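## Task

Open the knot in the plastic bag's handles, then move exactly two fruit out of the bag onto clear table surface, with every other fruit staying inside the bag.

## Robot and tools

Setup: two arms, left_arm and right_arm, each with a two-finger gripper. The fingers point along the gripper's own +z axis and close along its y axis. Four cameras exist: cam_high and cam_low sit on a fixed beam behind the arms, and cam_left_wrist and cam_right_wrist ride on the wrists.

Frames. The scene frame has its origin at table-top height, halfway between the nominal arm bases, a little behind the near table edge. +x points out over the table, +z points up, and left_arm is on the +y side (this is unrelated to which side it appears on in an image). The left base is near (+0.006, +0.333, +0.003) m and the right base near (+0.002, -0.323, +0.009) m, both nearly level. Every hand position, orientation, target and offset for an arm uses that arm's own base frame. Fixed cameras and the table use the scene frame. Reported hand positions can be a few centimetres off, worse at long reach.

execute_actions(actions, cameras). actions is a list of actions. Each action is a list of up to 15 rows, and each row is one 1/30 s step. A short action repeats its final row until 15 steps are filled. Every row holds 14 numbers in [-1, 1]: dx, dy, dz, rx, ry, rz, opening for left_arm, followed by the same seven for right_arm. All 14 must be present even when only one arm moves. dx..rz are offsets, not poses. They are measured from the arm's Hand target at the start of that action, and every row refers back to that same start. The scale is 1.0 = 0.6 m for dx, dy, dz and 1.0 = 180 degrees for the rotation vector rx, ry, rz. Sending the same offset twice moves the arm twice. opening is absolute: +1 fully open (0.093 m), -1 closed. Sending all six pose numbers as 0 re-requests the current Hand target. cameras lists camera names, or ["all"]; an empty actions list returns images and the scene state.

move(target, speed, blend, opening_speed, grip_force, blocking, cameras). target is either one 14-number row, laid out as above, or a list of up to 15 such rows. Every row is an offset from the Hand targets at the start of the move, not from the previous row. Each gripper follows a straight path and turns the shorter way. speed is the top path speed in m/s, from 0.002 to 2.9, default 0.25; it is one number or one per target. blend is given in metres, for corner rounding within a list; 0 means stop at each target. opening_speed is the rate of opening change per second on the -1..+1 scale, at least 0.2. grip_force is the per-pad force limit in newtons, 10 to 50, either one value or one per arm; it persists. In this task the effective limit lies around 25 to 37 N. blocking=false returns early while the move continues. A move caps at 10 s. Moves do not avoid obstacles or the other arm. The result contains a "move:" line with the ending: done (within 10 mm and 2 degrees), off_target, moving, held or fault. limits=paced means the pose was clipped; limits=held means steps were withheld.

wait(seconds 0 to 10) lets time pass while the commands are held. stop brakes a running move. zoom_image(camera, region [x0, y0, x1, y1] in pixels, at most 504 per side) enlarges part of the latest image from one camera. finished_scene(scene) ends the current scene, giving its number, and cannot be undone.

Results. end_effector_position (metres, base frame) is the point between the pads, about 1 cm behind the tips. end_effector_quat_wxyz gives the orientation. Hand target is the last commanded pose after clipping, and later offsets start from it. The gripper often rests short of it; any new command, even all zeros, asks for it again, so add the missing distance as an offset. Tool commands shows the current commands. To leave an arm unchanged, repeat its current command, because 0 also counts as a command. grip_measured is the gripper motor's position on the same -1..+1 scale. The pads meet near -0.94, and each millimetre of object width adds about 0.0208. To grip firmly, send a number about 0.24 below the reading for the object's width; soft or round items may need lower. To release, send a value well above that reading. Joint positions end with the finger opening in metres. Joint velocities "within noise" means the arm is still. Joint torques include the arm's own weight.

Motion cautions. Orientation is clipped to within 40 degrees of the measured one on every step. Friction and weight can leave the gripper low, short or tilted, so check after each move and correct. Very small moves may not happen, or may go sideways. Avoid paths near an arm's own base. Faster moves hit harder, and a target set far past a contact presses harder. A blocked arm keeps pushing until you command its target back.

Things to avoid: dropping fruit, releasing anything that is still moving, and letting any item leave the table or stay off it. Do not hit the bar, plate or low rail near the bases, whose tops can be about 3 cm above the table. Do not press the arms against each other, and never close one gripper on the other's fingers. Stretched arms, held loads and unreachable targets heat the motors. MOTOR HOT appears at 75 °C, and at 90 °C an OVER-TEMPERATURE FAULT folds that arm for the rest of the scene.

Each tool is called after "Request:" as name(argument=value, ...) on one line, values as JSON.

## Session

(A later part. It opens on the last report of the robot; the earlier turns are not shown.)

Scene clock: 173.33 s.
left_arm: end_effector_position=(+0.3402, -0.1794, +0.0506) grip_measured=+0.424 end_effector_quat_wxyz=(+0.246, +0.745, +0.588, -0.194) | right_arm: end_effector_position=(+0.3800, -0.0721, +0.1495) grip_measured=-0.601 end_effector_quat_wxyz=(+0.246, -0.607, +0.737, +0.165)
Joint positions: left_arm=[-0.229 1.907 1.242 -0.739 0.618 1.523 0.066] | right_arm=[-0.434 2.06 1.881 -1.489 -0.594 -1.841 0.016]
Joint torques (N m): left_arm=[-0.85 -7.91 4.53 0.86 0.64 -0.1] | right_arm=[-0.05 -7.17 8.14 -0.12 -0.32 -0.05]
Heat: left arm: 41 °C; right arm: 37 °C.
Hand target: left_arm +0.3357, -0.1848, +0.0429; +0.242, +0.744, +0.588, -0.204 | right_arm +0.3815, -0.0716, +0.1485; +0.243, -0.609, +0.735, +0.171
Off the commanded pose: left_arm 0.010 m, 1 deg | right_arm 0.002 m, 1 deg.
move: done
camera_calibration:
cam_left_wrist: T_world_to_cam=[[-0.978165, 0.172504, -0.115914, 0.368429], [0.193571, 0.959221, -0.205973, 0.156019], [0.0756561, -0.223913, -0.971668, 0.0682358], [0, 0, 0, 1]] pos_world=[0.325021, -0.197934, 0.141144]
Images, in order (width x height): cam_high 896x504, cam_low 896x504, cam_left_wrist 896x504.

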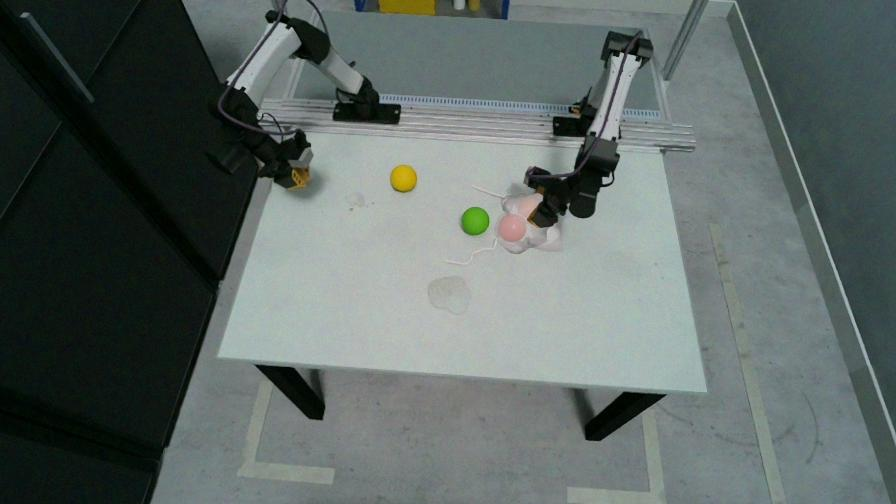

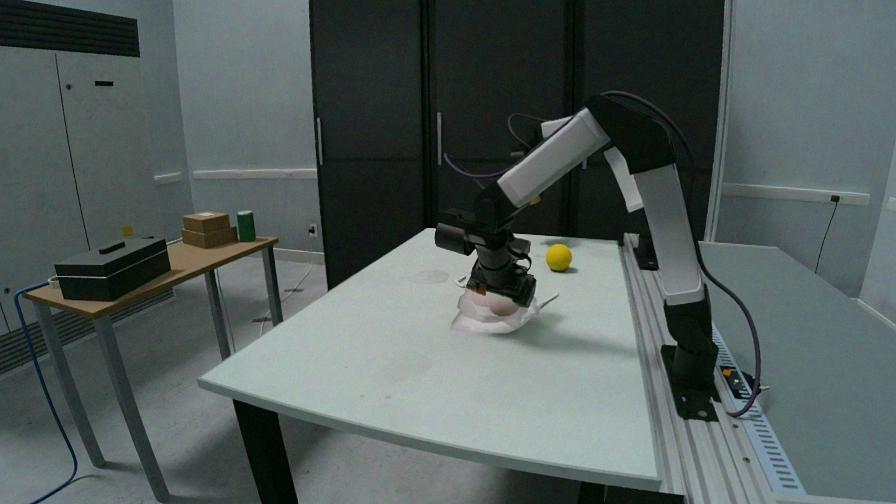

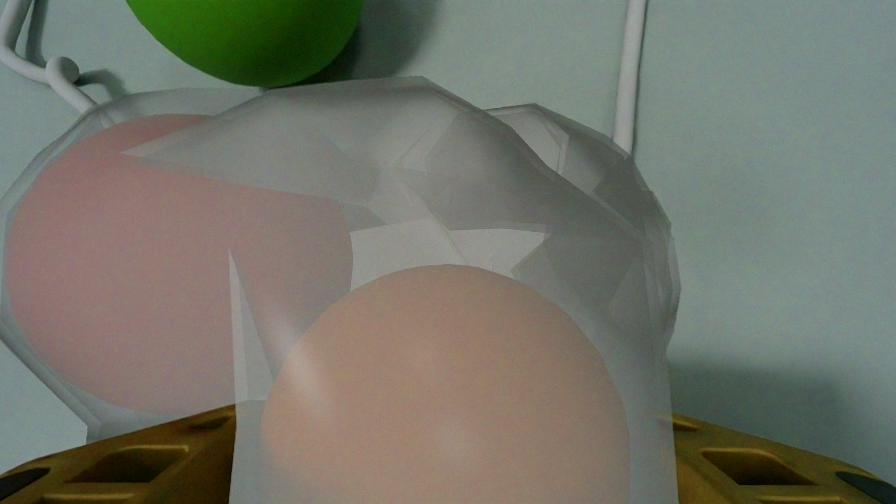

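Request:
move(target=[[0,0,-0.018,0,0,0,0,0,0,0,0,0,0,-0.6],[0,0,-0.018,0,0,0,1,0,0,0,0,0,0,-0.6],[0,0.03,0.15,0,0,0,1,0,0,0,0,0,0,-0.6],[-0.05,0.2,0.2,0,0,0,1,0,0,0,0,0,0,-0.6]], speed=0.12, opening_speed=0.5, cameras=["cam_high","cam_low","cam_left_wrist"])

Request:
zoom_image(camera="cam_high", region=[380, 140, 580, 300])

Request:
zoom_image(camera="cam_low", region=[400, 200, 600, 360])

Scene clock: 180.47 s.
left_arm: end_effector_position=(+0.3047, -0.0657, +0.1504) grip_measured=+1.000 end_effector_quat_wxyz=(+0.234, +0.738, +0.595, -0.218) | right_arm: end_effector_position=(+0.3800, -0.0721, +0.1495) grip_measured=-0.601 end_effector_quat_wxyz=(+0.246, -0.607, +0.737, +0.165)
Joint positions: left_arm=[0.115 1.77 1.472 -1.412 0.638 1.945 0.093] | right_arm=[-0.434 2.06 1.881 -1.489 -0.594 -1.841 0.016]
Joint torques (N m): left_arm=[0.31 -9.61 7.88 -0.11 0.52 0.1] | right_arm=[-0.05 -7.21 8.17 -0.13 -0.32 -0.05]
Heat: left arm: 40 °C; right arm: 37 °C.
Hand target: left_arm +0.3056, -0.0648, +0.1630; +0.242, +0.744, +0.588, -0.204 | right_arm +0.3815, -0.0716, +0.1485; +0.243, -0.609, +0.735, +0.171
Off the commanded pose: left_arm 0.013 m, 2 deg | right_arm 0.002 m, 1 deg.
move: off_target (left_arm); target 2's new opening was sent with left_arm's hand 0.017 m and 2 deg from that target
camera_calibration:
cam_left_wrist: T_world_to_cam=[[-0.983579, 0.169033, -0.063246, 0.319246], [0.179108, 0.957304, -0.226912, 0.0818973], [0.02219, -0.234514, -0.971859, 0.20905], [0, 0, 0, 1]] pos_world=[0.294697, -0.0833386, 0.241942]
Images, in order (width x height): cam_high 896x504, cam_low 896x504, cam_left_wrist 896x504.

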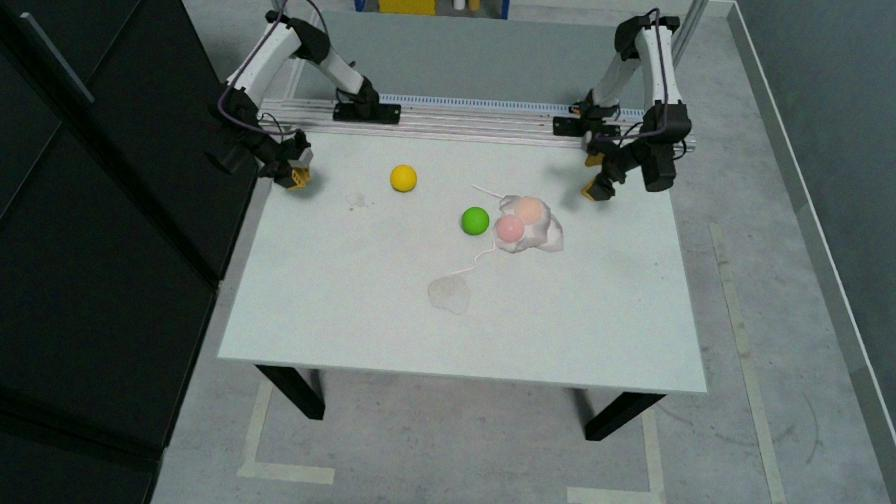

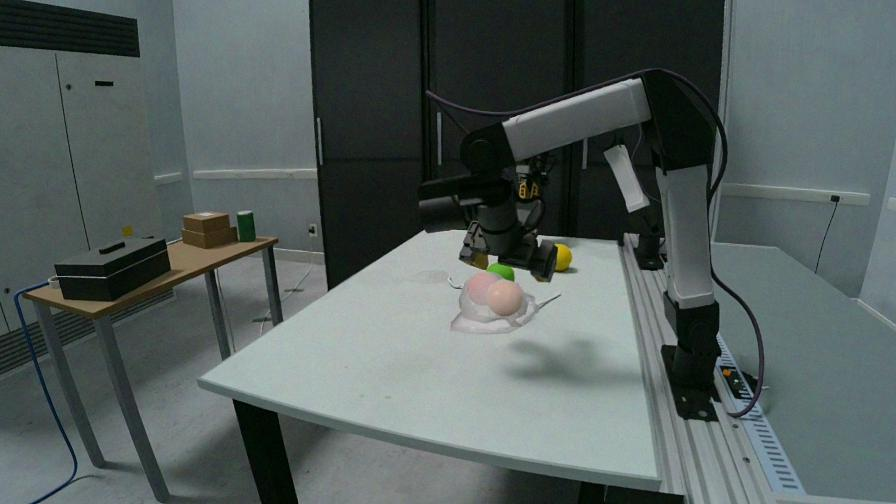

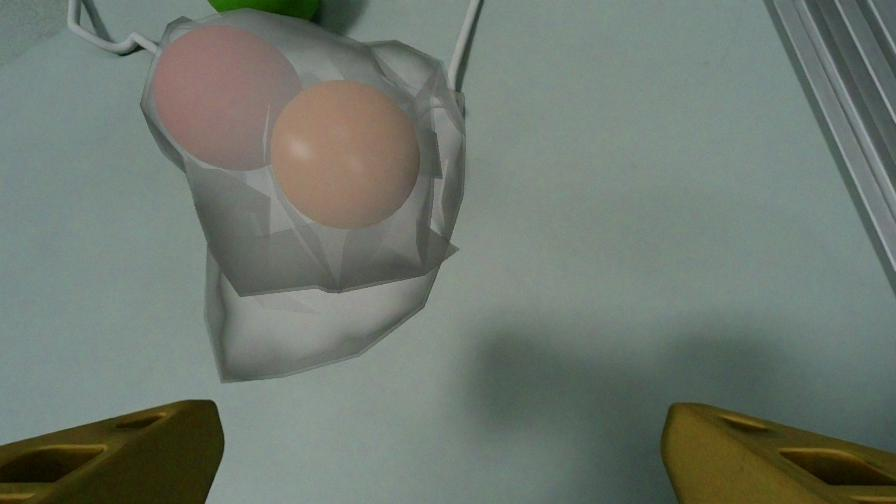

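Scaled by 2.520 from the camera's 896x504 image, which has a finer 1280x720 frame.

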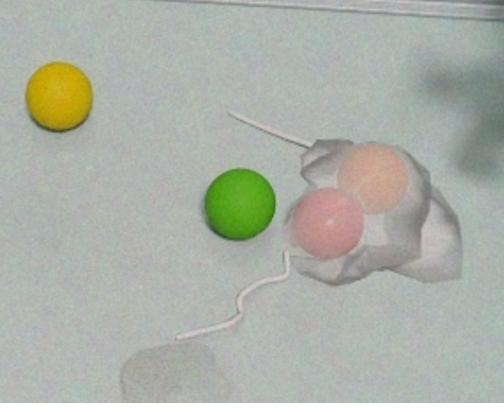

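Scaled by 2.520 from the camera's 896x504 image, which has a finer 1280x720 frame.

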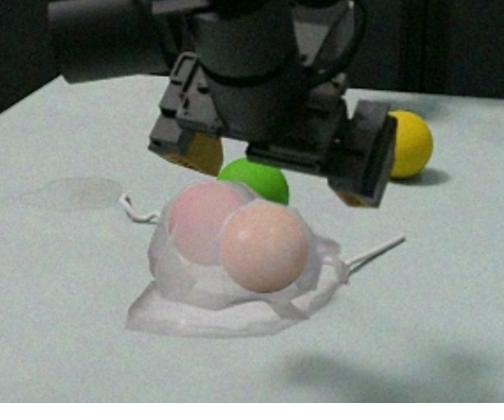

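Request:
finished_scene(scene=2)

The scene is finished: the task was done.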